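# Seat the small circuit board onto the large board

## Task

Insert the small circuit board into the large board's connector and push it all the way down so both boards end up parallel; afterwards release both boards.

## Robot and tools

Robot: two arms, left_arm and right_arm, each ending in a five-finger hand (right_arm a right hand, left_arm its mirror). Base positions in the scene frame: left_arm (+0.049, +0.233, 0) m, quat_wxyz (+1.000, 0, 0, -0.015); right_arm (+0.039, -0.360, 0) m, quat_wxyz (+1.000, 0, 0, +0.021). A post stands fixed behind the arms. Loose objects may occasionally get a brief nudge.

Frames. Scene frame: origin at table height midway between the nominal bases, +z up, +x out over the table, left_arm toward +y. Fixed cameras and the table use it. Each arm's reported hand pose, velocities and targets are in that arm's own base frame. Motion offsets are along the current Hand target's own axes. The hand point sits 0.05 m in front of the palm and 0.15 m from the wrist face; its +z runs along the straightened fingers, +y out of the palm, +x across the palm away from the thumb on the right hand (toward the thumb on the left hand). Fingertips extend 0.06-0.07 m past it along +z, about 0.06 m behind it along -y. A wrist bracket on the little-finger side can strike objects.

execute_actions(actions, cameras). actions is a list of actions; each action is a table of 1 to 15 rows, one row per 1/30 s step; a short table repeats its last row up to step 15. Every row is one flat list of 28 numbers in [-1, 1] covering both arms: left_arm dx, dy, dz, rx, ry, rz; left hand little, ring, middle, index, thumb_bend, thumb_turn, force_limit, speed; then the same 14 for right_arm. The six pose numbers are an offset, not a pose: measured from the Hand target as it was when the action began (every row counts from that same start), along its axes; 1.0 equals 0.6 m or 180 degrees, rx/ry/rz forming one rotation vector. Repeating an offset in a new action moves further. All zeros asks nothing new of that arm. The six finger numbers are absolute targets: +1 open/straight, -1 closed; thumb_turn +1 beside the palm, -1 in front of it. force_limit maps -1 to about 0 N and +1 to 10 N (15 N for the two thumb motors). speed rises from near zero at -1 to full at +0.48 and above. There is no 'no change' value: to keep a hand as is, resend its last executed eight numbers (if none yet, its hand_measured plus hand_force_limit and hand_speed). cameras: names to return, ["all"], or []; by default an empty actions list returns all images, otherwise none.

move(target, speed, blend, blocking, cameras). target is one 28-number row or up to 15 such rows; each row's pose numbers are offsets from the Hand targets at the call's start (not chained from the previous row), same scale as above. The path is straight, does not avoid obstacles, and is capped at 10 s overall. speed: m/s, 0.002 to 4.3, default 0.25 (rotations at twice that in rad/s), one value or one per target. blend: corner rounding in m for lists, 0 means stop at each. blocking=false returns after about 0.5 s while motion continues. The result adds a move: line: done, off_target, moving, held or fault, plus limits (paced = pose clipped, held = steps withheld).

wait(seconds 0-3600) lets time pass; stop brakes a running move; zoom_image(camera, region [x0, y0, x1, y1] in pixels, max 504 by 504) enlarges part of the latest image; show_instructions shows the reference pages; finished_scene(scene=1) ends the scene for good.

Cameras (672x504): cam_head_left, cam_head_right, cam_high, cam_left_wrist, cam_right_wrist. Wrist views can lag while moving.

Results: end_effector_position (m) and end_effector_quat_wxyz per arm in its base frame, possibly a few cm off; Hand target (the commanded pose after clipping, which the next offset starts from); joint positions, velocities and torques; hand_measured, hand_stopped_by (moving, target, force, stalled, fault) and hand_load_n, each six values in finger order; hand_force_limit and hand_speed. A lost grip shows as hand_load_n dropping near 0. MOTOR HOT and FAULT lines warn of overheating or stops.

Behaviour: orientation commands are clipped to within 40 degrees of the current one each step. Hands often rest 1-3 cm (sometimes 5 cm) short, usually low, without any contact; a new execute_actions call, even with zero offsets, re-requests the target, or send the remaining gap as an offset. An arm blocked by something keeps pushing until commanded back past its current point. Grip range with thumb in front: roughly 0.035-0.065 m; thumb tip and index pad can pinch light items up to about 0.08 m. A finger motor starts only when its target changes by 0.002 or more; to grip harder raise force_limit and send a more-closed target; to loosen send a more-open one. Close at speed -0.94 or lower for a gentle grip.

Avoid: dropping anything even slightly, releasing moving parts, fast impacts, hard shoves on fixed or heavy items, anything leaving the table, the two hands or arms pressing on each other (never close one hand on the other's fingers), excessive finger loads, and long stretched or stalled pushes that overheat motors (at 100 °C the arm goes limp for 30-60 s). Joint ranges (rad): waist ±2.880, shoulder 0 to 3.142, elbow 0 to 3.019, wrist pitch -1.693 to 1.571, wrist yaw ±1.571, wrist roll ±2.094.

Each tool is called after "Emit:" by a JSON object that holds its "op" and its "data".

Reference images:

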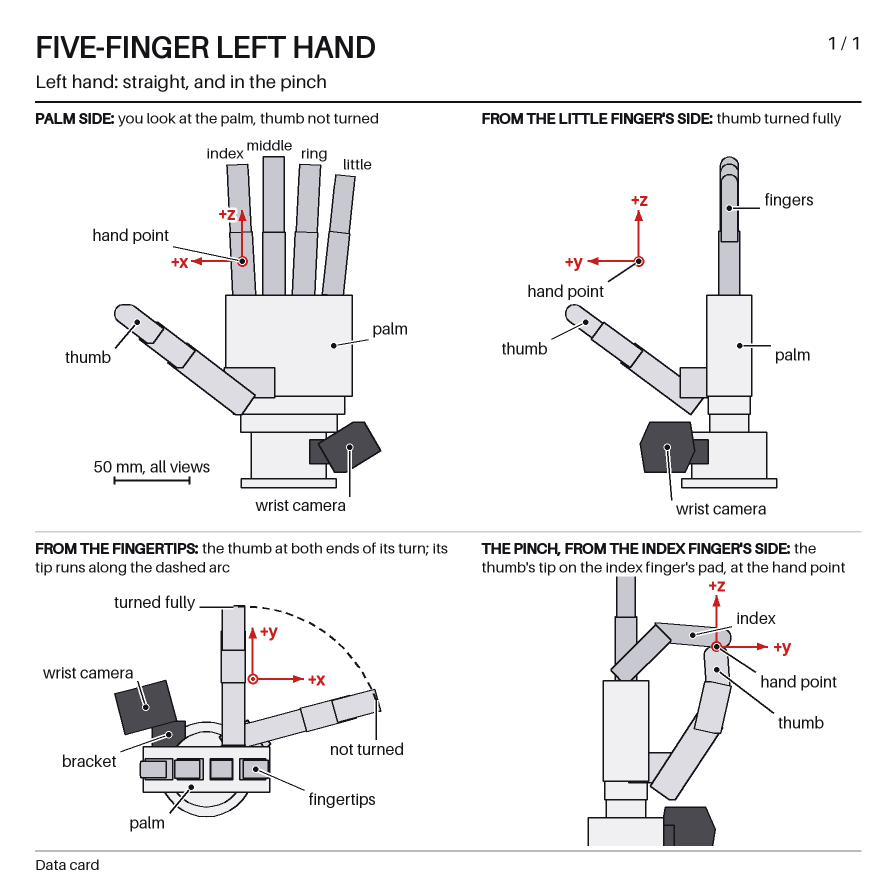

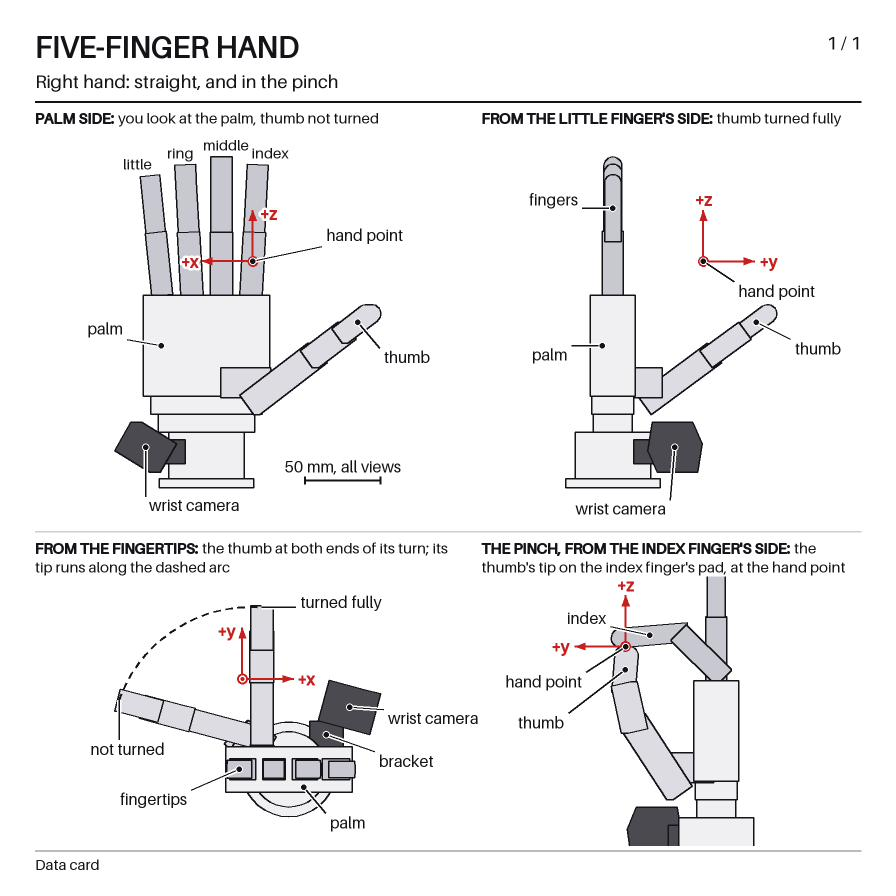

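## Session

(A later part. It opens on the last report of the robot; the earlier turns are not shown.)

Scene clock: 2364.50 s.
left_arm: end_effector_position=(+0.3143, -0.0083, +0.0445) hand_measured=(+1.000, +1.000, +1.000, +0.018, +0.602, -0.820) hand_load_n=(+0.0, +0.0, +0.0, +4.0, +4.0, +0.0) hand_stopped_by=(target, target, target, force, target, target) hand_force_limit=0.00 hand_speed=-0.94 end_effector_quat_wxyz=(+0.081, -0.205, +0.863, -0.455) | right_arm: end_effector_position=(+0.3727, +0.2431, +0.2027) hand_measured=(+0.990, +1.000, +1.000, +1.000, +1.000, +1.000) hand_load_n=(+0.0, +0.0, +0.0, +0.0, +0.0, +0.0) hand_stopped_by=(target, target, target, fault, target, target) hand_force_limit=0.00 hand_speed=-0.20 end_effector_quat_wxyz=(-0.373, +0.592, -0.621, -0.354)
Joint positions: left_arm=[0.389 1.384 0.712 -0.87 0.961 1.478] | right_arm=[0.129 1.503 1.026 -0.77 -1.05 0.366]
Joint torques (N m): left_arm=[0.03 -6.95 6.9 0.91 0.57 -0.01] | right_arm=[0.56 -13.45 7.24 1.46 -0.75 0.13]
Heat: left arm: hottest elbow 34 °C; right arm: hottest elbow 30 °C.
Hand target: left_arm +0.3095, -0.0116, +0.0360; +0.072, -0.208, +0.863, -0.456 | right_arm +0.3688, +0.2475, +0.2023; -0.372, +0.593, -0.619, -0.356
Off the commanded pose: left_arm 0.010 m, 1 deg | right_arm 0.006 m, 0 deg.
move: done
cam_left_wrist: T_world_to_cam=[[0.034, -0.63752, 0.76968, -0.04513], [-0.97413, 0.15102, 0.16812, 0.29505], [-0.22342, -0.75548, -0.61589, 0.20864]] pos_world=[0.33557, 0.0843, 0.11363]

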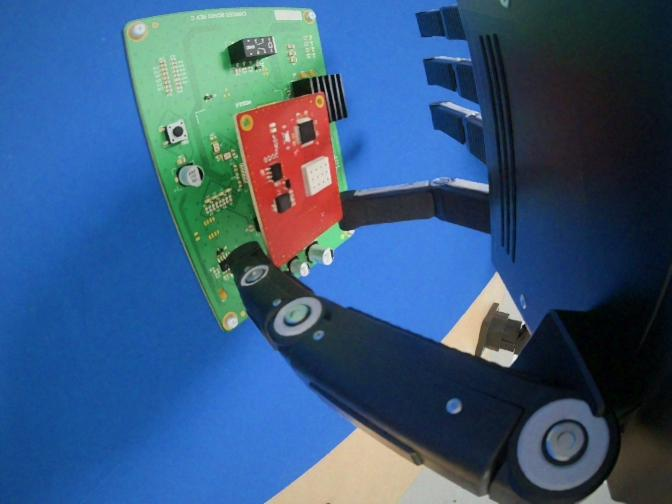

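Emit:
{"op": "move", "data": {"target": [-0.0036,0.0114,0.0111,0.0019,0.0274,-0.0321,1,1,1,-0.04,0.6,-0.82,0.0,-0.94,0,0,0,0,0,0,0.99,1,1,1,1,1,0,-0.2], "speed": 0.04, "cameras": ["cam_left_wrist"]}}

Emit:
{"op": "zoom_image", "data": {"camera": "cam_left_wrist", "region": [225, 80, 335, 170]}}

Emit:
{"op": "zoom_image", "data": {"camera": "cam_left_wrist", "region": [250, 190, 360, 280]}}

Emit:
{"op": "zoom_image", "data": {"camera": "cam_left_wrist", "region": [180, 80, 260, 160]}}

Emit:
{"op": "zoom_image", "data": {"camera": "cam_left_wrist", "region": [220, 180, 280, 240]}}

Scene clock: 2403.43 s.
left_arm: end_effector_position=(+0.3052, -0.0137, +0.0296) hand_measured=(+1.000, +1.000, +1.000, +0.018, +0.602, -0.820) hand_load_n=(+0.0, +0.0, +0.0, +3.5, +4.5, -0.5) hand_stopped_by=(target, target, target, force, target, target) hand_force_limit=0.00 hand_speed=-0.94 end_effector_quat_wxyz=(+0.017, -0.237, +0.851, -0.468) | right_arm: end_effector_position=(+0.3727, +0.2431, +0.2027) hand_measured=(+0.990, +1.000, +1.000, +1.000, +1.000, +1.000) hand_load_n=(+0.0, +0.0, +0.0, +0.0, +0.0, +0.0) hand_stopped_by=(target, target, target, fault, target, target) hand_force_limit=0.00 hand_speed=-0.20 end_effector_quat_wxyz=(-0.373, +0.592, -0.621, -0.354)
Joint positions: left_arm=[0.389 1.492 0.747 -0.945 0.971 1.481] | right_arm=[0.129 1.503 1.026 -0.77 -1.05 0.366]
Joint torques (N m): left_arm=[-0.79 -6.65 9.72 -0.01 0.66 0.18] | right_arm=[0.62 -13.45 7.15 1.61 -0.75 0.12]
Heat: left arm: hottest elbow 34 °C; right arm: hottest elbow 30 °C.
Hand target: left_arm +0.3116, -0.0122, +0.0265; +0.012, -0.231, +0.852, -0.470 | right_arm +0.3688, +0.2475, +0.2023; -0.372, +0.593, -0.619, -0.356
Off the commanded pose: left_arm 0.007 m, 1 deg | right_arm 0.006 m, 0 deg.
move: done
cam_left_wrist: T_world_to_cam=[[0.13697, -0.58666, 0.79817, -0.06834], [-0.94411, 0.16658, 0.28445, 0.27704], [-0.29983, -0.79252, -0.53105, 0.21376]] pos_world=[0.335, 0.08317, 0.08926]

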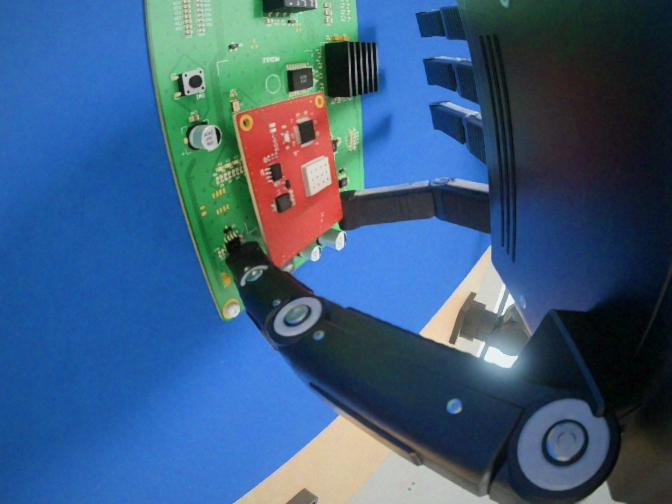

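Scaled by 4.582 from the camera's image (finer frame: 960x720).

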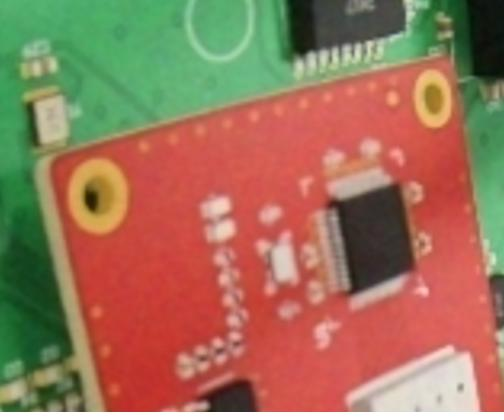

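Scaled by 4.582 from the camera's image (finer frame: 960x720).

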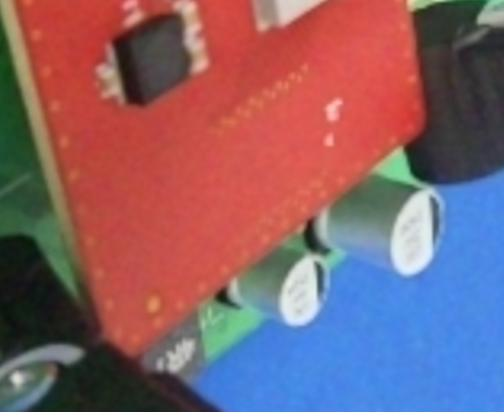

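Scaled by 6.300 from the camera's image (finer frame: 960x720).

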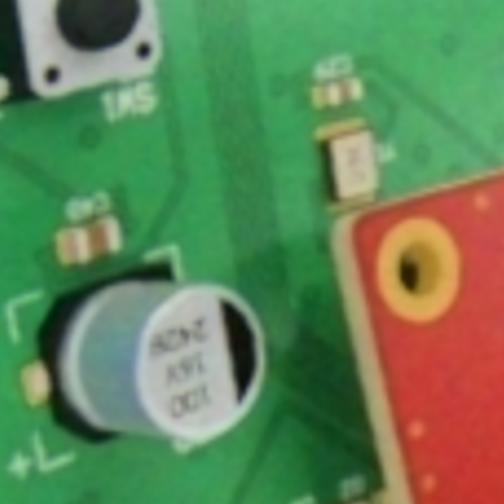

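Scaled by 8.400 from the camera's image (finer frame: 960x720).

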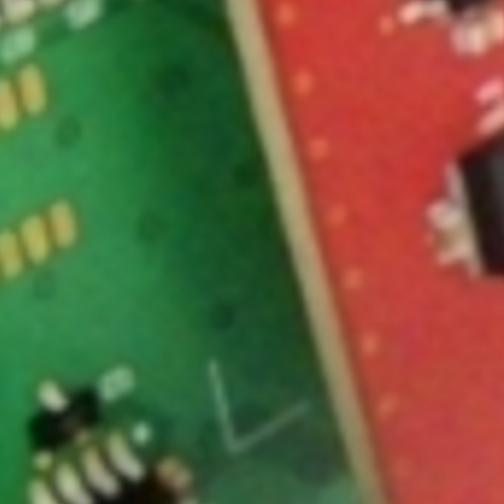

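Emit:
{"op": "move", "data": {"target": [[-0.0155,-0.0874,-0.0585,0,0,0,1,1,1,-0.04,0.6,-0.82,0.0,-0.94,0,0,0,0,0,0,0.99,1,1,1,1,1,0,-0.2],[0.0033,-0.0134,-0.0092,0,0,0,1,1,1,-0.04,0.6,-0.82,0.0,-0.94,0,0,0,0,0,0,0.99,1,1,1,1,1,0,-0.2]], "speed": [0.12,0.06], "cameras": ["cam_left_wrist"]}}

Emit:
{"op": "zoom_image", "data": {"camera": "cam_left_wrist", "region": [225, 80, 335, 170]}}

Emit:
{"op": "zoom_image", "data": {"camera": "cam_left_wrist", "region": [250, 190, 360, 280]}}

Emit:
{"op": "zoom_image", "data": {"camera": "cam_left_wrist", "region": [180, 80, 260, 160]}}

Emit:
{"op": "zoom_image", "data": {"camera": "cam_left_wrist", "region": [210, 180, 280, 250]}}

Scene clock: 2419.90 s.
left_arm: end_effector_position=(+0.3162, -0.0091, +0.0451) hand_measured=(+1.000, +1.000, +1.000, +0.018, +0.602, -0.820) hand_load_n=(+0.0, +0.0, +0.0, +4.0, +4.0, +0.0) hand_stopped_by=(target, target, target, force, target, target) hand_force_limit=0.00 hand_speed=-0.94 end_effector_quat_wxyz=(+0.020, -0.232, +0.852, -0.469) | right_arm: end_effector_position=(+0.3727, +0.2431, +0.2027) hand_measured=(+0.990, +1.000, +1.000, +1.000, +1.000, +1.000) hand_load_n=(+0.0, +0.0, +0.0, +0.0, -0.5, -0.5) hand_stopped_by=(target, target, target, fault, target, target) hand_force_limit=0.00 hand_speed=-0.20 end_effector_quat_wxyz=(-0.373, +0.592, -0.621, -0.354)
Joint positions: left_arm=[0.389 1.486 0.795 -0.999 0.972 1.49] | right_arm=[0.129 1.503 1.026 -0.77 -1.05 0.366]
Joint torques (N m): left_arm=[-1.03 -7.94 6.89 0.84 0.73 0.07] | right_arm=[0.32 -13.33 7.19 1.57 -0.74 0.11]
Heat: left arm: hottest elbow 35 °C; right arm: hottest elbow 30 °C.
Hand target: left_arm +0.3117, -0.0123, +0.0365; +0.012, -0.231, +0.852, -0.470 | right_arm +0.3688, +0.2475, +0.2023; -0.372, +0.593, -0.619, -0.356
Off the commanded pose: left_arm 0.010 m, 1 deg | right_arm 0.006 m, 0 deg.
move: done
cam_left_wrist: T_world_to_cam=[[0.12748, -0.58885, 0.79813, -0.07654], [-0.94558, 0.17074, 0.277, 0.28311], [-0.29938, -0.79001, -0.53504, 0.22895]] pos_world=[0.34601, 0.08746, 0.10517]

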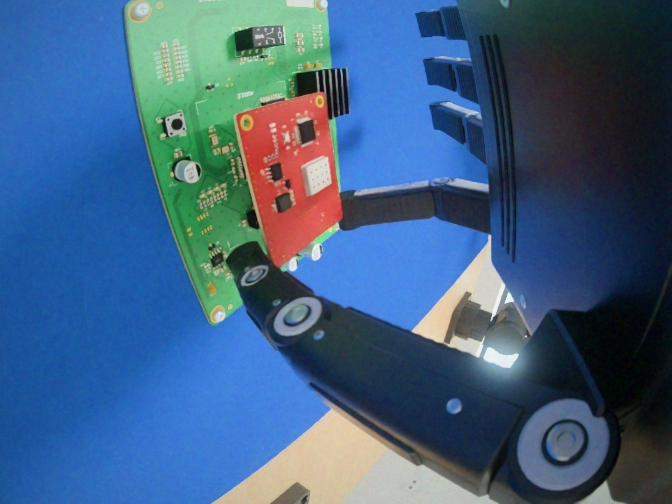

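Scaled by 4.582 from the camera's image (finer frame: 960x720).

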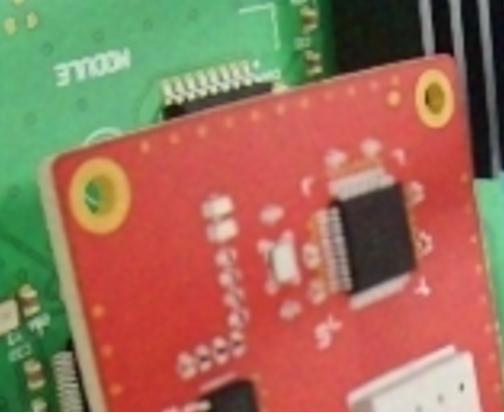

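Scaled by 4.582 from the camera's image (finer frame: 960x720).

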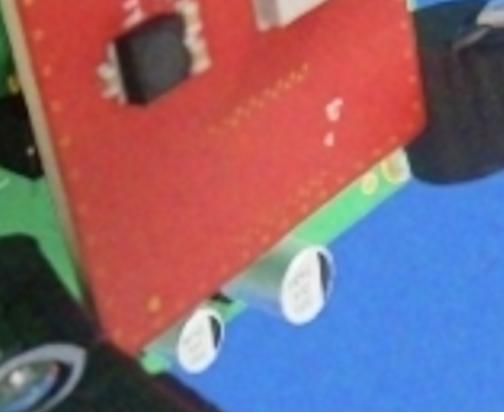

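Scaled by 6.300 from the camera's image (finer frame: 960x720).

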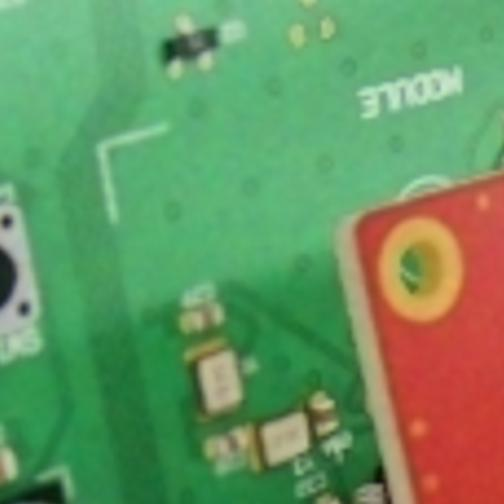

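Scaled by 7.200 from the camera's image (finer frame: 960x720).

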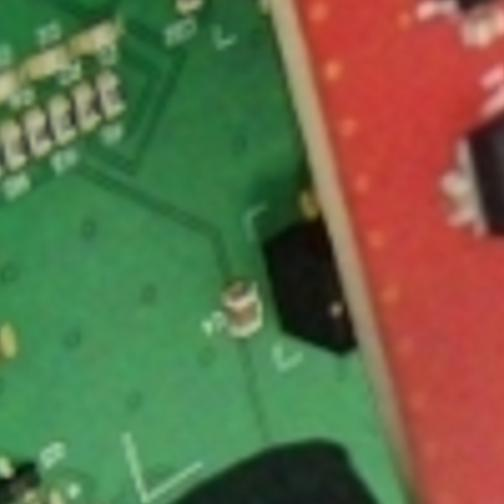

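Emit:
{"op": "move", "data": {"target": [-0.0059,0.0162,0.0110,0,0,0,1,1,1,-0.04,0.6,-0.82,0.0,-0.94,0,0,0,0,0,0,0.99,1,1,1,1,1,0,-0.2], "speed": 0.04, "cameras": ["cam_left_wrist"]}}

Emit:
{"op": "zoom_image", "data": {"camera": "cam_left_wrist", "region": [225, 80, 335, 170]}}

Emit:
{"op": "zoom_image", "data": {"camera": "cam_left_wrist", "region": [250, 190, 360, 280]}}

Emit:
{"op": "zoom_image", "data": {"camera": "cam_left_wrist", "region": [170, 80, 270, 180]}}

Emit:
{"op": "zoom_image", "data": {"camera": "cam_left_wrist", "region": [210, 180, 280, 250]}}

Scene clock: 2447.70 s.
left_arm: end_effector_position=(+0.3167, -0.0089, +0.0329) hand_measured=(+1.000, +1.000, +1.000, +0.018, +0.602, -0.820) hand_load_n=(+0.0, +0.0, +0.0, +4.0, +4.0, +0.0) hand_stopped_by=(target, target, target, force, target, target) hand_force_limit=0.00 hand_speed=-0.94 end_effector_quat_wxyz=(+0.018, -0.233, +0.852, -0.469) | right_arm: end_effector_position=(+0.3727, +0.2431, +0.2027) hand_measured=(+0.990, +1.000, +1.000, +1.000, +1.000, +1.000) hand_load_n=(+0.0, +0.0, +0.0, +0.0, +0.0, +0.0) hand_stopped_by=(target, target, target, fault, target, target) hand_force_limit=0.00 hand_speed=-0.20 end_effector_quat_wxyz=(-0.373, +0.592, -0.621, -0.354)
Joint positions: left_arm=[0.389 1.515 0.785 -0.963 0.972 1.49] | right_arm=[0.129 1.503 1.026 -0.77 -1.05 0.366]
Joint torques (N m): left_arm=[0.56 -7.94 6.54 0.98 0.65 0.08] | right_arm=[0.44 -13.51 7.23 1.57 -0.74 0.11]
Heat: left arm: hottest elbow 34 °C; right arm: hottest elbow 30 °C.
Hand target: left_arm +0.3126, -0.0117, +0.0242; +0.012, -0.231, +0.852, -0.470 | right_arm +0.3688, +0.2475, +0.2023; -0.372, +0.593, -0.619, -0.356
Off the commanded pose: left_arm 0.010 m, 1 deg | right_arm 0.006 m, 0 deg.
move: done
cam_left_wrist: T_world_to_cam=[[0.1303, -0.58774, 0.79849, -0.0676], [-0.94458, 0.17118, 0.28013, 0.2866], [-0.30133, -0.79074, -0.53286, 0.22328]] pos_world=[0.34681, 0.08776, 0.09266]

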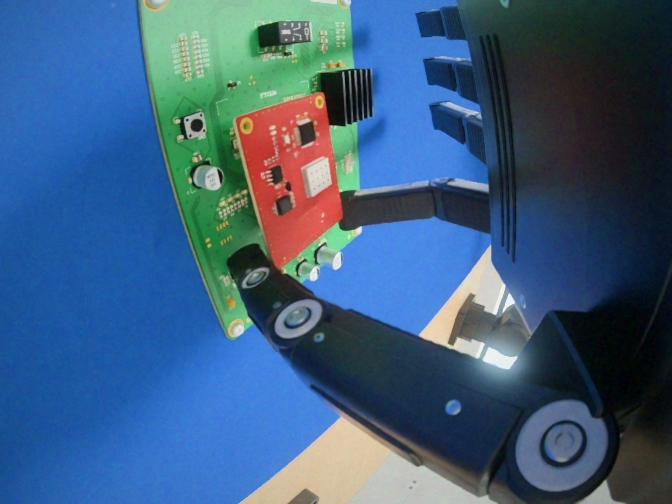

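Scaled by 4.582 from the camera's image (finer frame: 960x720).

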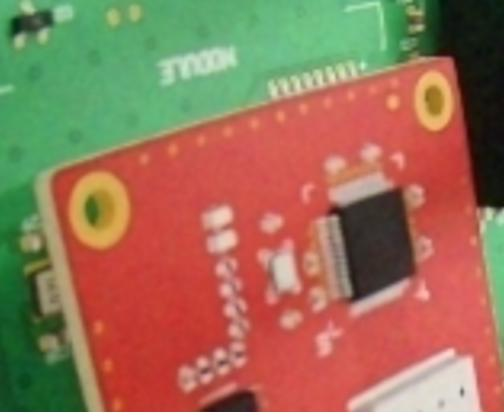

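Scaled by 4.582 from the camera's image (finer frame: 960x720).

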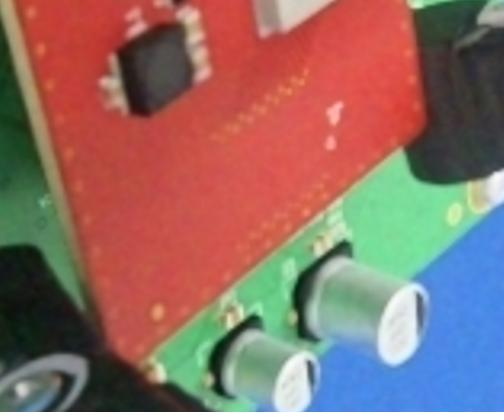

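Scaled by 5.040 from the camera's image (finer frame: 960x720).

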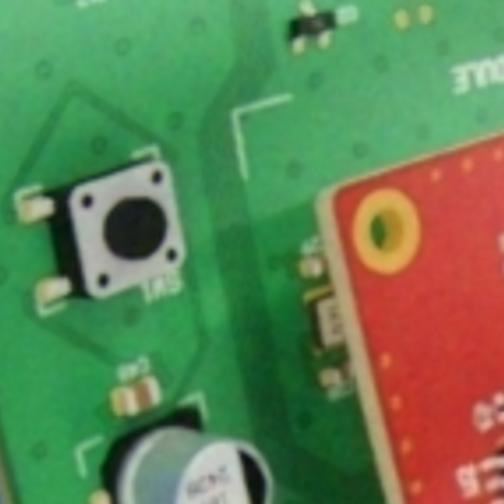

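Scaled by 7.200 from the camera's image (finer frame: 960x720).

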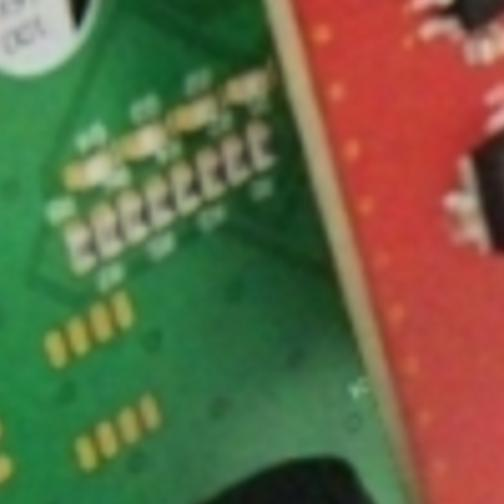

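Emit:
{"op": "move", "data": {"target": [-0.001,0.0040,0.0028,0,0,0,1,1,1,-0.04,0.6,-0.82,0.0,-0.94,0,0,0,0,0,0,0.99,1,1,1,1,1,0,-0.2], "speed": 0.03, "cameras": ["cam_left_wrist"]}}

Emit:
{"op": "zoom_image", "data": {"camera": "cam_left_wrist", "region": [225, 80, 335, 170]}}

Emit:
{"op": "zoom_image", "data": {"camera": "cam_left_wrist", "region": [250, 190, 360, 280]}}

Scene clock: 2463.77 s.
left_arm: end_effector_position=(+0.3172, -0.0088, +0.0326) hand_measured=(+1.000, +1.000, +1.000, +0.018, +0.602, -0.820) hand_load_n=(+0.0, +0.0, -0.5, +4.0, +4.5, +0.5) hand_stopped_by=(target, target, target, force, target, target) hand_force_limit=0.00 hand_speed=-0.94 end_effector_quat_wxyz=(+0.019, -0.233, +0.852, -0.469) | right_arm: end_effector_position=(+0.3727, +0.2431, +0.2027) hand_measured=(+0.990, +1.000, +1.000, +1.000, +1.000, +1.000) hand_load_n=(+0.0, +0.0, +0.0, +0.0, -0.5, -0.5) hand_stopped_by=(target, target, target, fault, target, target) hand_force_limit=0.00 hand_speed=-0.20 end_effector_quat_wxyz=(-0.373, +0.592, -0.621, -0.354)
Joint positions: left_arm=[0.389 1.515 0.785 -0.961 0.972 1.49] | right_arm=[0.129 1.503 1.026 -0.77 -1.05 0.366]
Joint torques (N m): left_arm=[-0.56 -7.36 6.08 0.95 0.61 0.11] | right_arm=[0.62 -13.51 7.17 1.5 -0.74 0.12]
Heat: left arm: hottest elbow 34 °C; right arm: hottest elbow 30 °C.
Hand target: left_arm +0.3126, -0.0117, +0.0212; +0.012, -0.231, +0.852, -0.470 | right_arm +0.3688, +0.2475, +0.2023; -0.372, +0.593, -0.619, -0.356
Off the commanded pose: left_arm 0.013 m, 1 deg | right_arm 0.006 m, 0 deg.
move: off_target (left_arm)
cam_left_wrist: T_world_to_cam=[[0.12869, -0.58767, 0.7988, -0.06691], [-0.94519, 0.17107, 0.27813, 0.28743], [-0.3001, -0.79081, -0.53344, 0.223]] pos_world=[0.34721, 0.08786, 0.09247]

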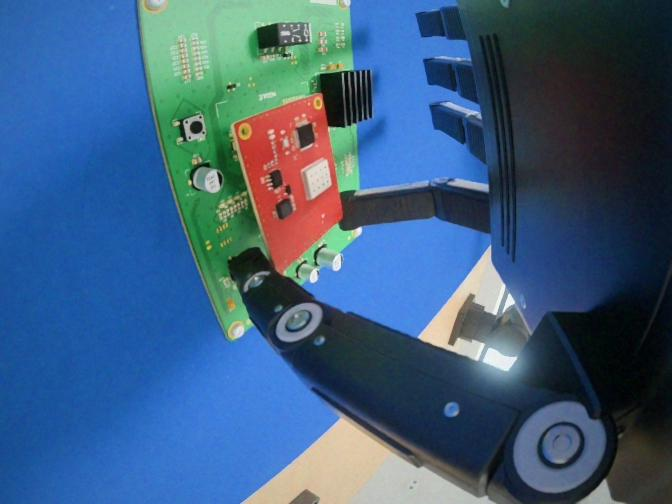

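Scaled by 4.582 from the camera's image (finer frame: 960x720).

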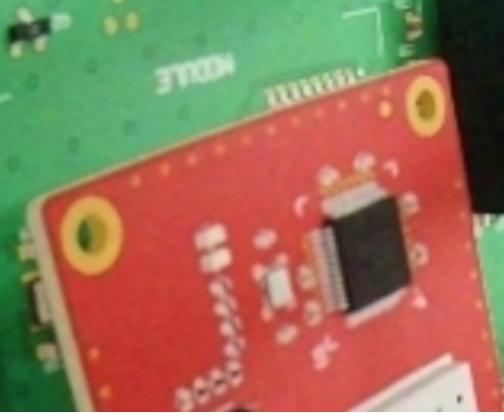

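Scaled by 4.582 from the camera's image (finer frame: 960x720).

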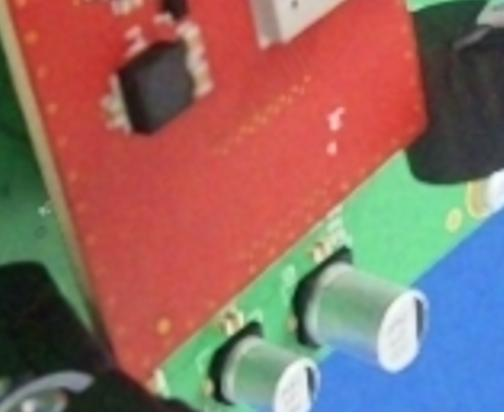

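Emit:
{"op": "move", "data": {"target": [0,0,0,0,0,0,1,1,1,0.12,0.6,-0.82,0.0,-0.97,0,0,0,0,0,0,0.99,1,1,1,1,1,0,-0.2], "speed": 0.03, "cameras": ["cam_left_wrist"]}}

Emit:
{"op": "zoom_image", "data": {"camera": "cam_left_wrist", "region": [170, 80, 370, 290]}}

Scene clock: 2476.83 s.
left_arm: end_effector_position=(+0.3187, -0.0082, +0.0308) hand_measured=(+1.000, +1.000, +1.000, +0.120, +0.600, -0.820) hand_load_n=(+0.0, +0.0, +0.0, +0.0, +0.5, +0.0) hand_stopped_by=(target, target, target, target, target, target) hand_force_limit=0.00 hand_speed=-0.97 end_effector_quat_wxyz=(+0.021, -0.232, +0.852, -0.469) | right_arm: end_effector_position=(+0.3727, +0.2431, +0.2027) hand_measured=(+0.990, +1.000, +1.000, +1.000, +1.000, +1.000) hand_load_n=(+0.0, +0.0, +0.0, +0.0, +0.0, +0.0) hand_stopped_by=(target, target, target, fault, target, target) hand_force_limit=0.00 hand_speed=-0.20 end_effector_quat_wxyz=(-0.373, +0.592, -0.621, -0.354)
Joint positions: left_arm=[0.389 1.52 0.785 -0.952 0.972 1.49] | right_arm=[0.129 1.503 1.026 -0.77 -1.05 0.366]
Joint torques (N m): left_arm=[-0.5 -8.82 6.13 0.54 0.65 0.02] | right_arm=[0.5 -13.27 7.2 1.58 -0.73 0.11]
Heat: left arm: hottest elbow 34 °C; right arm: hottest elbow 29 °C.
Hand target: left_arm +0.3126, -0.0117, +0.0212; +0.012, -0.231, +0.852, -0.470 | right_arm +0.3688, +0.2475, +0.2023; -0.372, +0.593, -0.619, -0.356
Off the commanded pose: left_arm 0.012 m, 1 deg | right_arm 0.006 m, 0 deg.
move: done
cam_left_wrist: T_world_to_cam=[[0.12496, -0.58925, 0.79823, -0.06409], [-0.9464, 0.17072, 0.27419, 0.2897], [-0.29784, -0.78971, -0.53633, 0.22234]] pos_world=[0.3484, 0.08836, 0.09097]

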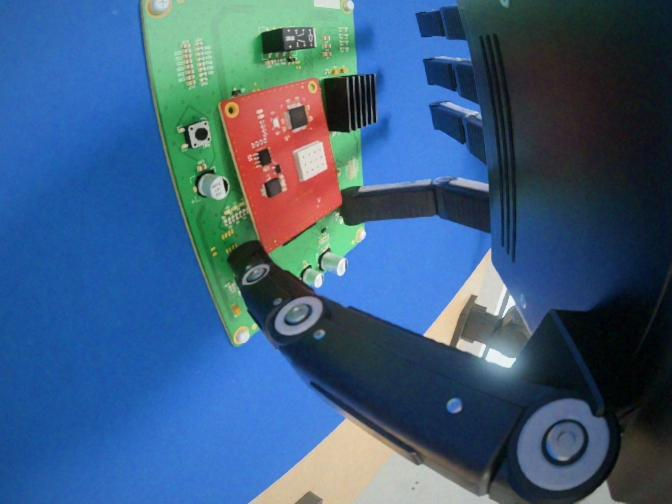

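Scaled by 2.400 from the camera's image (finer frame: 960x720).

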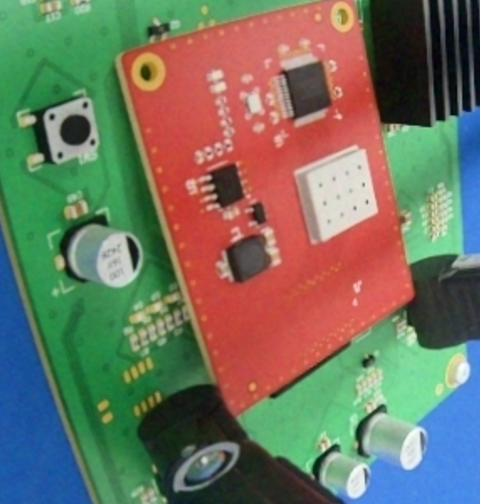

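Emit:
{"op": "move", "data": {"target": [0,0,0,0,0,0,1,1,1,0.18,0.68,-0.82,0.0,-0.94,0,0,0,0,0,0,0.99,1,1,1,1,1,0,-0.2], "speed": 0.03, "cameras": ["cam_left_wrist"]}}

Emit:
{"op": "zoom_image", "data": {"camera": "cam_left_wrist", "region": [170, 80, 370, 290]}}

Scene clock: 2524.40 s.
left_arm: end_effector_position=(+0.3188, -0.0083, +0.0309) hand_measured=(+1.000, +1.000, +1.000, +0.180, +0.680, -0.820) hand_load_n=(+0.0, +0.0, +0.0, +0.0, -1.0, +0.0) hand_stopped_by=(target, target, target, target, target, target) hand_force_limit=0.00 hand_speed=-0.94 end_effector_quat_wxyz=(+0.021, -0.232, +0.852, -0.469) | right_arm: end_effector_position=(+0.3727, +0.2431, +0.2027) hand_measured=(+0.990, +1.000, +1.000, +1.000, +1.000, +1.000) hand_load_n=(+0.0, +0.0, +0.0, +0.0, +0.0, +0.0) hand_stopped_by=(target, target, target, fault, target, target) hand_force_limit=0.00 hand_speed=-0.20 end_effector_quat_wxyz=(-0.373, +0.592, -0.621, -0.354)
Joint positions: left_arm=[0.389 1.52 0.785 -0.952 0.973 1.49] | right_arm=[0.129 1.503 1.026 -0.77 -1.05 0.366]
Joint torques (N m): left_arm=[-0.44 -7.65 6.06 0.69 0.58 0.13] | right_arm=[0.44 -13.63 7.27 1.58 -0.74 0.12]
Heat: left arm: hottest elbow 33 °C; right arm: hottest elbow 29 °C.
Hand target: left_arm +0.3126, -0.0117, +0.0212; +0.012, -0.231, +0.852, -0.470 | right_arm +0.3688, +0.2475, +0.2023; -0.372, +0.593, -0.619, -0.356
Off the commanded pose: left_arm 0.012 m, 1 deg | right_arm 0.006 m, 0 deg.
move: done
cam_left_wrist: T_world_to_cam=[[0.12479, -0.58866, 0.79869, -0.06427], [-0.94649, 0.17085, 0.27381, 0.28984], [-0.29764, -0.79012, -0.53584, 0.22226]] pos_world=[0.3485, 0.08826, 0.09107]

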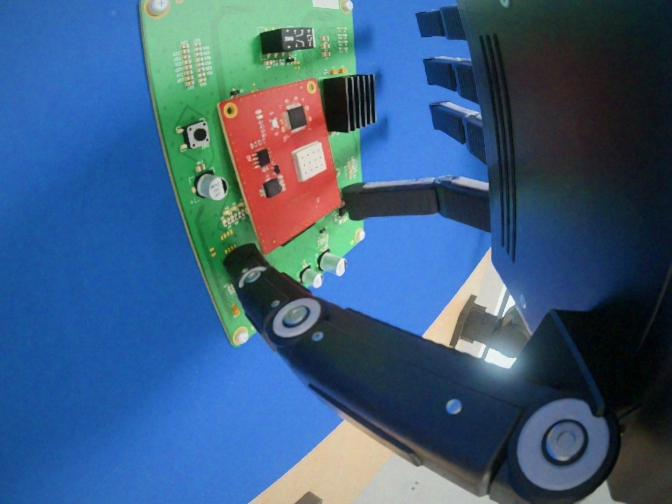

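Scaled by 2.400 from the camera's image (finer frame: 960x720).

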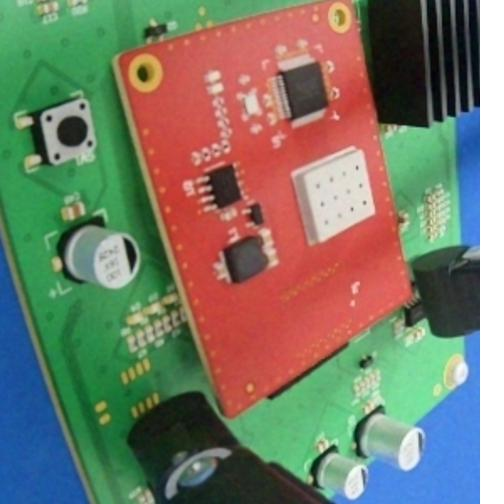

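Emit:
{"op": "zoom_image", "data": {"camera": "cam_left_wrist", "region": [205, 70, 325, 170]}}

Emit:
{"op": "zoom_image", "data": {"camera": "cam_left_wrist", "region": [245, 180, 355, 270]}}

Scaled by 4.200 from the camera's image (finer frame: 960x720).

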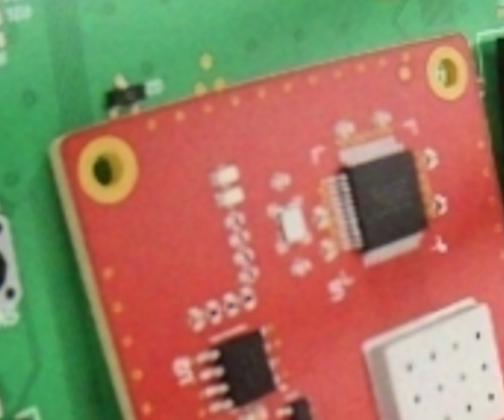

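Scaled by 4.582 from the camera's image (finer frame: 960x720).

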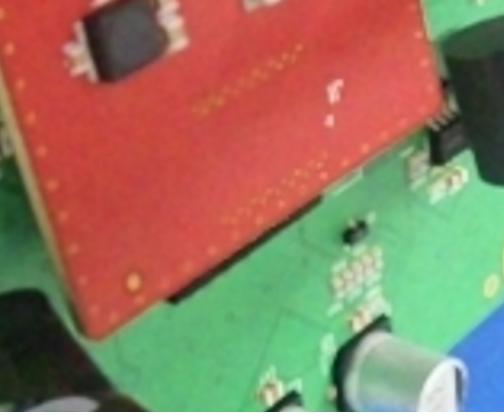

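Emit:
{"op": "move", "data": {"target": [[-0.0175,-0.0946,-0.0637,0,0,0,1,1,1,0.18,0.68,-0.82,0.0,-0.94,0,0,0,0,0,0,0.99,1,1,1,1,1,0,-0.2],[-0.0157,-0.0241,-0.0164,0,0,0,1,1,1,0.13,0.6,-0.82,0.0,-0.9,0,0,0,0,0,0,0.99,1,1,1,1,1,0,-0.2]], "speed": [0.12,0.06], "cameras": ["cam_left_wrist"]}}

Emit:
{"op": "zoom_image", "data": {"camera": "cam_left_wrist", "region": [170, 80, 370, 290]}}

Scene clock: 2618.00 s.
left_arm: end_effector_position=(+0.3289, -0.0041, +0.0458) hand_measured=(+1.000, +1.000, +1.000, +0.130, +0.600, -0.820) hand_load_n=(+0.0, +0.0, +0.0, +0.0, +0.0, +0.0) hand_stopped_by=(target, target, target, target, target, target) hand_force_limit=0.00 hand_speed=-0.90 end_effector_quat_wxyz=(+0.020, -0.232, +0.852, -0.469) | right_arm: end_effector_position=(+0.3727, +0.2431, +0.2027) hand_measured=(+0.990, +1.000, +1.000, +1.000, +1.000, +1.000) hand_load_n=(+0.0, +0.0, +0.0, +0.0, +0.0, +0.0) hand_stopped_by=(target, target, target, fault, target, target) hand_force_limit=0.00 hand_speed=-0.20 end_effector_quat_wxyz=(-0.373, +0.592, -0.621, -0.354)
Joint positions: left_arm=[0.389 1.518 0.834 -1.006 0.973 1.492] | right_arm=[0.129 1.503 1.026 -0.77 -1.05 0.366]
Joint torques (N m): left_arm=[-0.44 -8.76 6.69 0.73 0.61 0.12] | right_arm=[0.32 -13.45 7.17 1.52 -0.74 0.11]
Heat: left arm: hottest elbow 33 °C; right arm: hottest elbow 29 °C.
Hand target: left_arm +0.3243, -0.0066, +0.0366; +0.012, -0.231, +0.852, -0.470 | right_arm +0.3688, +0.2475, +0.2023; -0.372, +0.593, -0.619, -0.356
Off the commanded pose: left_arm 0.011 m, 1 deg | right_arm 0.006 m, 0 deg.
move: off_target (left_arm); target 2's new numbers were sent with left_arm's hand 0.011 m and 1 deg from that target
cam_left_wrist: T_world_to_cam=[[0.12645, -0.58778, 0.79908, -0.07548], [-0.9456, 0.17201, 0.27615, 0.29416], [-0.29976, -0.79053, -0.53405, 0.23722]] pos_world=[0.35881, 0.09256, 0.10577]

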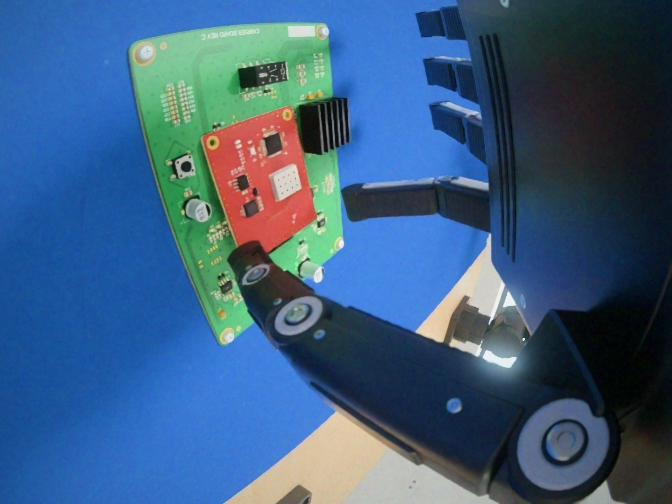

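Scaled by 2.400 from the camera's image (finer frame: 960x720).

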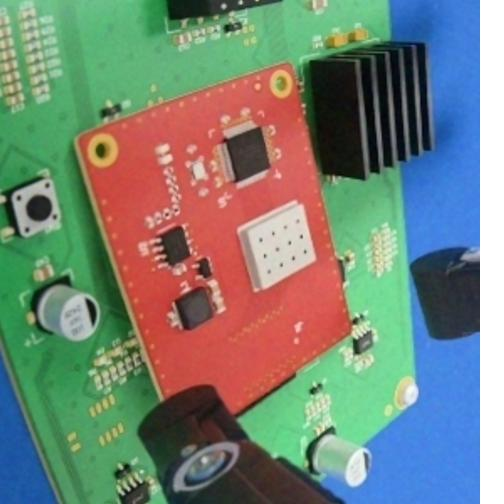

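Emit:
{"op": "move", "data": {"target": [-0.0051,0.0199,0.0128,0,0,0,1,1,1,0.13,0.6,-0.82,0.0,-0.9,0,0,0,0,0,0,0.99,1,1,1,1,1,0,-0.2], "speed": 0.04, "cameras": ["cam_left_wrist"]}}

Emit:
{"op": "zoom_image", "data": {"camera": "cam_left_wrist", "region": [170, 80, 370, 290]}}

Scene clock: 2627.37 s.
left_arm: end_effector_position=(+0.3292, -0.0040, +0.0314) hand_measured=(+1.000, +1.000, +1.000, +0.130, +0.600, -0.820) hand_load_n=(+0.0, +0.0, +0.0, +0.0, +0.0, +0.0) hand_stopped_by=(target, target, target, target, target, target) hand_force_limit=0.00 hand_speed=-0.90 end_effector_quat_wxyz=(+0.019, -0.232, +0.852, -0.469) | right_arm: end_effector_position=(+0.3727, +0.2431, +0.2027) hand_measured=(+0.990, +1.000, +1.000, +1.000, +1.000, +1.000) hand_load_n=(+0.0, +0.0, +0.0, +0.0, +0.0, +0.0) hand_stopped_by=(target, target, target, fault, target, target) hand_force_limit=0.00 hand_speed=-0.20 end_effector_quat_wxyz=(-0.373, +0.592, -0.621, -0.354)
Joint positions: left_arm=[0.389 1.549 0.82 -0.964 0.973 1.493] | right_arm=[0.129 1.503 1.026 -0.77 -1.05 0.366]
Joint torques (N m): left_arm=[0.15 -8.76 6.27 0.81 0.61 0.07] | right_arm=[0.5 -13.39 7.19 1.52 -0.75 0.11]
Heat: left arm: hottest elbow 33 °C; right arm: hottest elbow 29 °C.
Hand target: left_arm +0.3243, -0.0060, +0.0221; +0.012, -0.231, +0.852, -0.470 | right_arm +0.3688, +0.2475, +0.2023; -0.372, +0.593, -0.619, -0.356
Off the commanded pose: left_arm 0.011 m, 1 deg | right_arm 0.006 m, 0 deg.
move: off_target (left_arm)
cam_left_wrist: T_world_to_cam=[[0.12667, -0.58752, 0.79924, -0.064], [-0.94525, 0.17281, 0.27685, 0.29826], [-0.30077, -0.79054, -0.53346, 0.22998]] pos_world=[0.35921, 0.09266, 0.09127]

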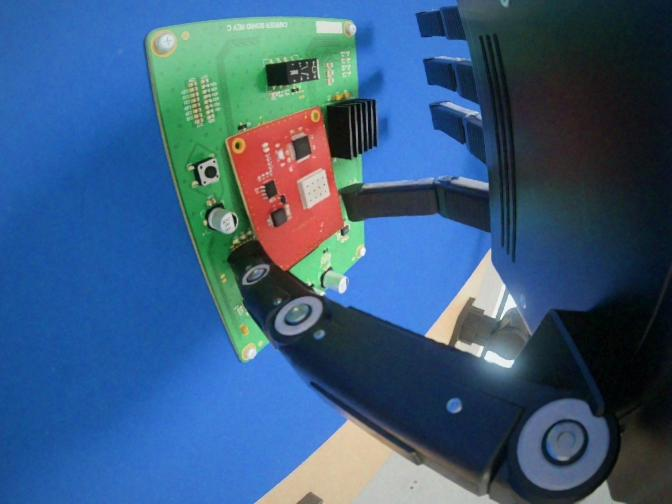

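Scaled by 2.400 from the camera's image (finer frame: 960x720).

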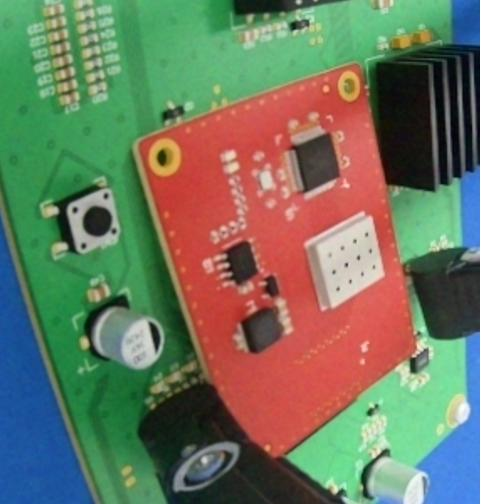

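Emit:
{"op": "move", "data": {"target": [0,0,0,0,0,0,1,1,1,-0.05,0.6,-0.82,0.3,-0.94,0,0,0,0,0,0,0.99,1,1,1,1,1,0,-0.2], "speed": 0.04, "cameras": ["cam_left_wrist"]}}

Emit:
{"op": "zoom_image", "data": {"camera": "cam_left_wrist", "region": [170, 80, 370, 290]}}

Scene clock: 2632.37 s.
left_arm: end_effector_position=(+0.3293, -0.0043, +0.0317) hand_measured=(+1.000, +1.000, +1.000, +0.002, +0.602, -0.820) hand_load_n=(+0.0, -0.5, +0.0, +6.0, +7.0, +0.0) hand_stopped_by=(target, target, target, force, target, target) hand_force_limit=0.30 hand_speed=-0.94 end_effector_quat_wxyz=(+0.019, -0.232, +0.851, -0.470) | right_arm: end_effector_position=(+0.3727, +0.2431, +0.2027) hand_measured=(+0.990, +1.000, +1.000, +1.000, +1.000, +1.000) hand_load_n=(+0.0, +0.0, +0.0, +0.0, +0.0, +0.0) hand_stopped_by=(target, target, target, fault, target, target) hand_force_limit=0.00 hand_speed=-0.20 end_effector_quat_wxyz=(-0.373, +0.592, -0.621, -0.354)
Joint positions: left_arm=[0.389 1.549 0.82 -0.964 0.975 1.493] | right_arm=[0.129 1.503 1.026 -0.77 -1.05 0.366]
Joint torques (N m): left_arm=[-0.67 -9.05 6.57 0.62 0.49 0.17] | right_arm=[0.56 -13.57 7.2 1.59 -0.74 0.11]
Heat: left arm: hottest elbow 33 °C; right arm: hottest elbow 29 °C.
Hand target: left_arm +0.3242, -0.0061, +0.0221; +0.012, -0.231, +0.852, -0.470 | right_arm +0.3688, +0.2475, +0.2023; -0.372, +0.593, -0.619, -0.356
Off the commanded pose: left_arm 0.011 m, 1 deg | right_arm 0.006 m, 0 deg.
move: done
cam_left_wrist: T_world_to_cam=[[0.12615, -0.5858, 0.80058, -0.0643], [-0.94554, 0.1731, 0.27565, 0.29855], [-0.30006, -0.79175, -0.53207, 0.22963]] pos_world=[0.35931, 0.09247, 0.09136]

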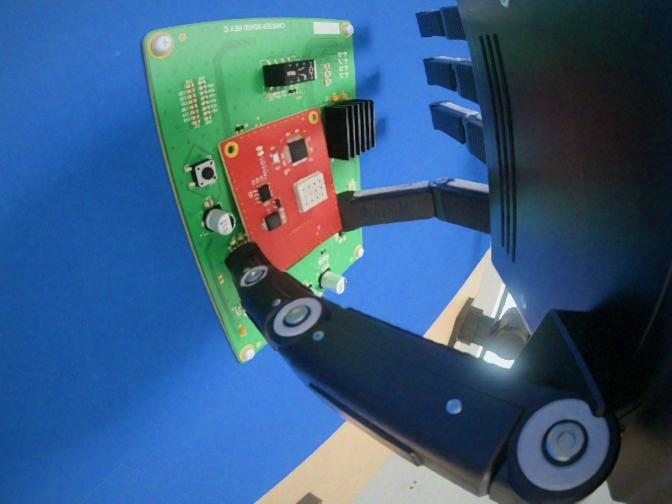

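Scaled by 2.400 from the camera's image (finer frame: 960x720).

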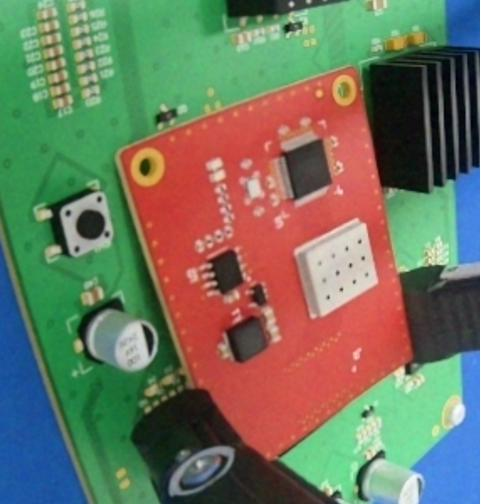

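Emit:
{"op": "move", "data": {"target": [[-0.0175,-0.0946,-0.0637,0,0,0,1,1,1,-0.05,0.6,-0.82,0.3,-0.94,0,0,0,0,0,0,0.99,1,1,1,1,1,0,-0.2],[0.0177,-0.0184,-0.0117,0,0,0,1,1,1,-0.05,0.6,-0.82,0.3,-0.94,0,0,0,0,0,0,0.99,1,1,1,1,1,0,-0.2]], "speed": [0.12,0.06], "cameras": ["cam_left_wrist"]}}

Emit:
{"op": "zoom_image", "data": {"camera": "cam_left_wrist", "region": [205, 80, 325, 180]}}

Emit:
{"op": "zoom_image", "data": {"camera": "cam_left_wrist", "region": [240, 190, 360, 290]}}

Emit:
{"op": "zoom_image", "data": {"camera": "cam_left_wrist", "region": [160, 70, 260, 170]}}

Emit:
{"op": "zoom_image", "data": {"camera": "cam_left_wrist", "region": [200, 190, 270, 260]}}

Scene clock: 2648.07 s.
left_arm: end_effector_position=(+0.3220, -0.0069, +0.0449) hand_measured=(+1.000, +1.000, +1.000, +0.002, +0.600, -0.820) hand_load_n=(+0.0, +0.0, +0.0, +0.0, +0.0, +0.0) hand_stopped_by=(target, target, target, force, target, target) hand_force_limit=0.30 hand_speed=-0.94 end_effector_quat_wxyz=(+0.019, -0.232, +0.852, -0.470) | right_arm: end_effector_position=(+0.3727, +0.2431, +0.2027) hand_measured=(+0.990, +1.000, +1.000, +1.000, +1.000, +1.000) hand_load_n=(+0.0, +0.0, +0.0, +0.0, +0.0, -0.5) hand_stopped_by=(target, target, target, fault, target, target) hand_force_limit=0.00 hand_speed=-0.20 end_effector_quat_wxyz=(-0.373, +0.592, -0.621, -0.354)
Joint positions: left_arm=[0.389 1.504 0.813 -1.003 0.973 1.494] | right_arm=[0.129 1.503 1.026 -0.77 -1.05 0.366]
Joint torques (N m): left_arm=[0.44 -9.11 6.64 0.83 0.52 0.08] | right_arm=[0.26 -13.68 7.25 1.54 -0.74 0.11]
Heat: left arm: hottest elbow 33 °C; right arm: hottest elbow 29 °C.
Hand target: left_arm +0.3172, -0.0098, +0.0369; +0.012, -0.231, +0.852, -0.470 | right_arm +0.3688, +0.2475, +0.2023; -0.372, +0.593, -0.619, -0.356
Off the commanded pose: left_arm 0.010 m, 1 deg | right_arm 0.006 m, 0 deg.
move: done
cam_left_wrist: T_world_to_cam=[[0.12643, -0.58719, 0.79951, -0.07563], [-0.94522, 0.17321, 0.27669, 0.2883], [-0.30095, -0.7907, -0.53313, 0.23272]] pos_world=[0.35211, 0.08966, 0.10476]

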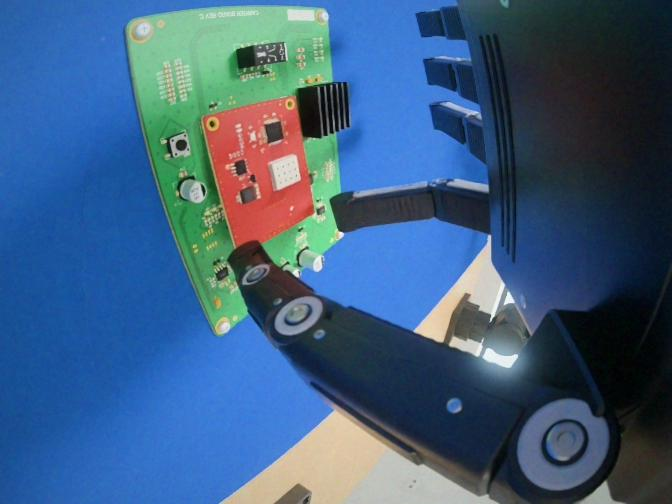

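Scaled by 4.200 from the camera's image (finer frame: 960x720).

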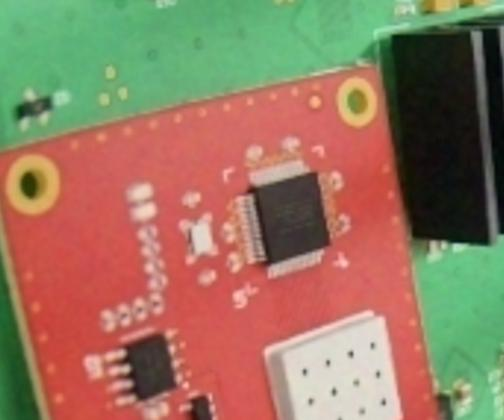

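Scaled by 4.200 from the camera's image (finer frame: 960x720).

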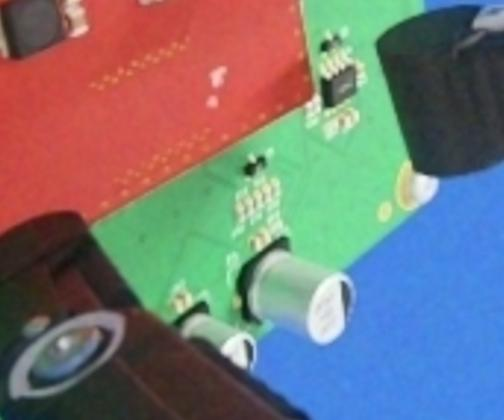

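Scaled by 5.040 from the camera's image (finer frame: 960x720).

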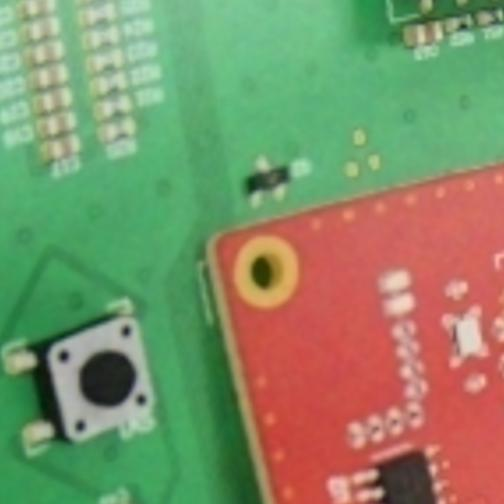

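Scaled by 7.200 from the camera's image (finer frame: 960x720).

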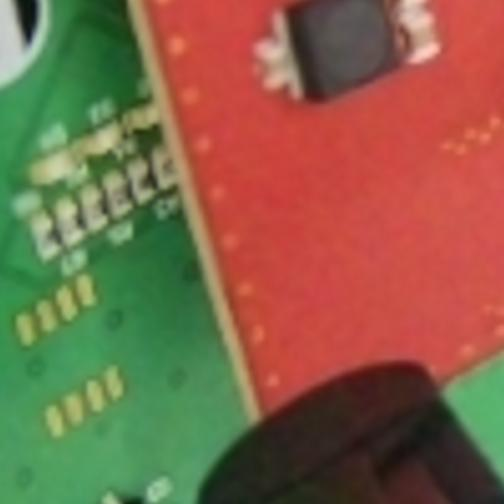

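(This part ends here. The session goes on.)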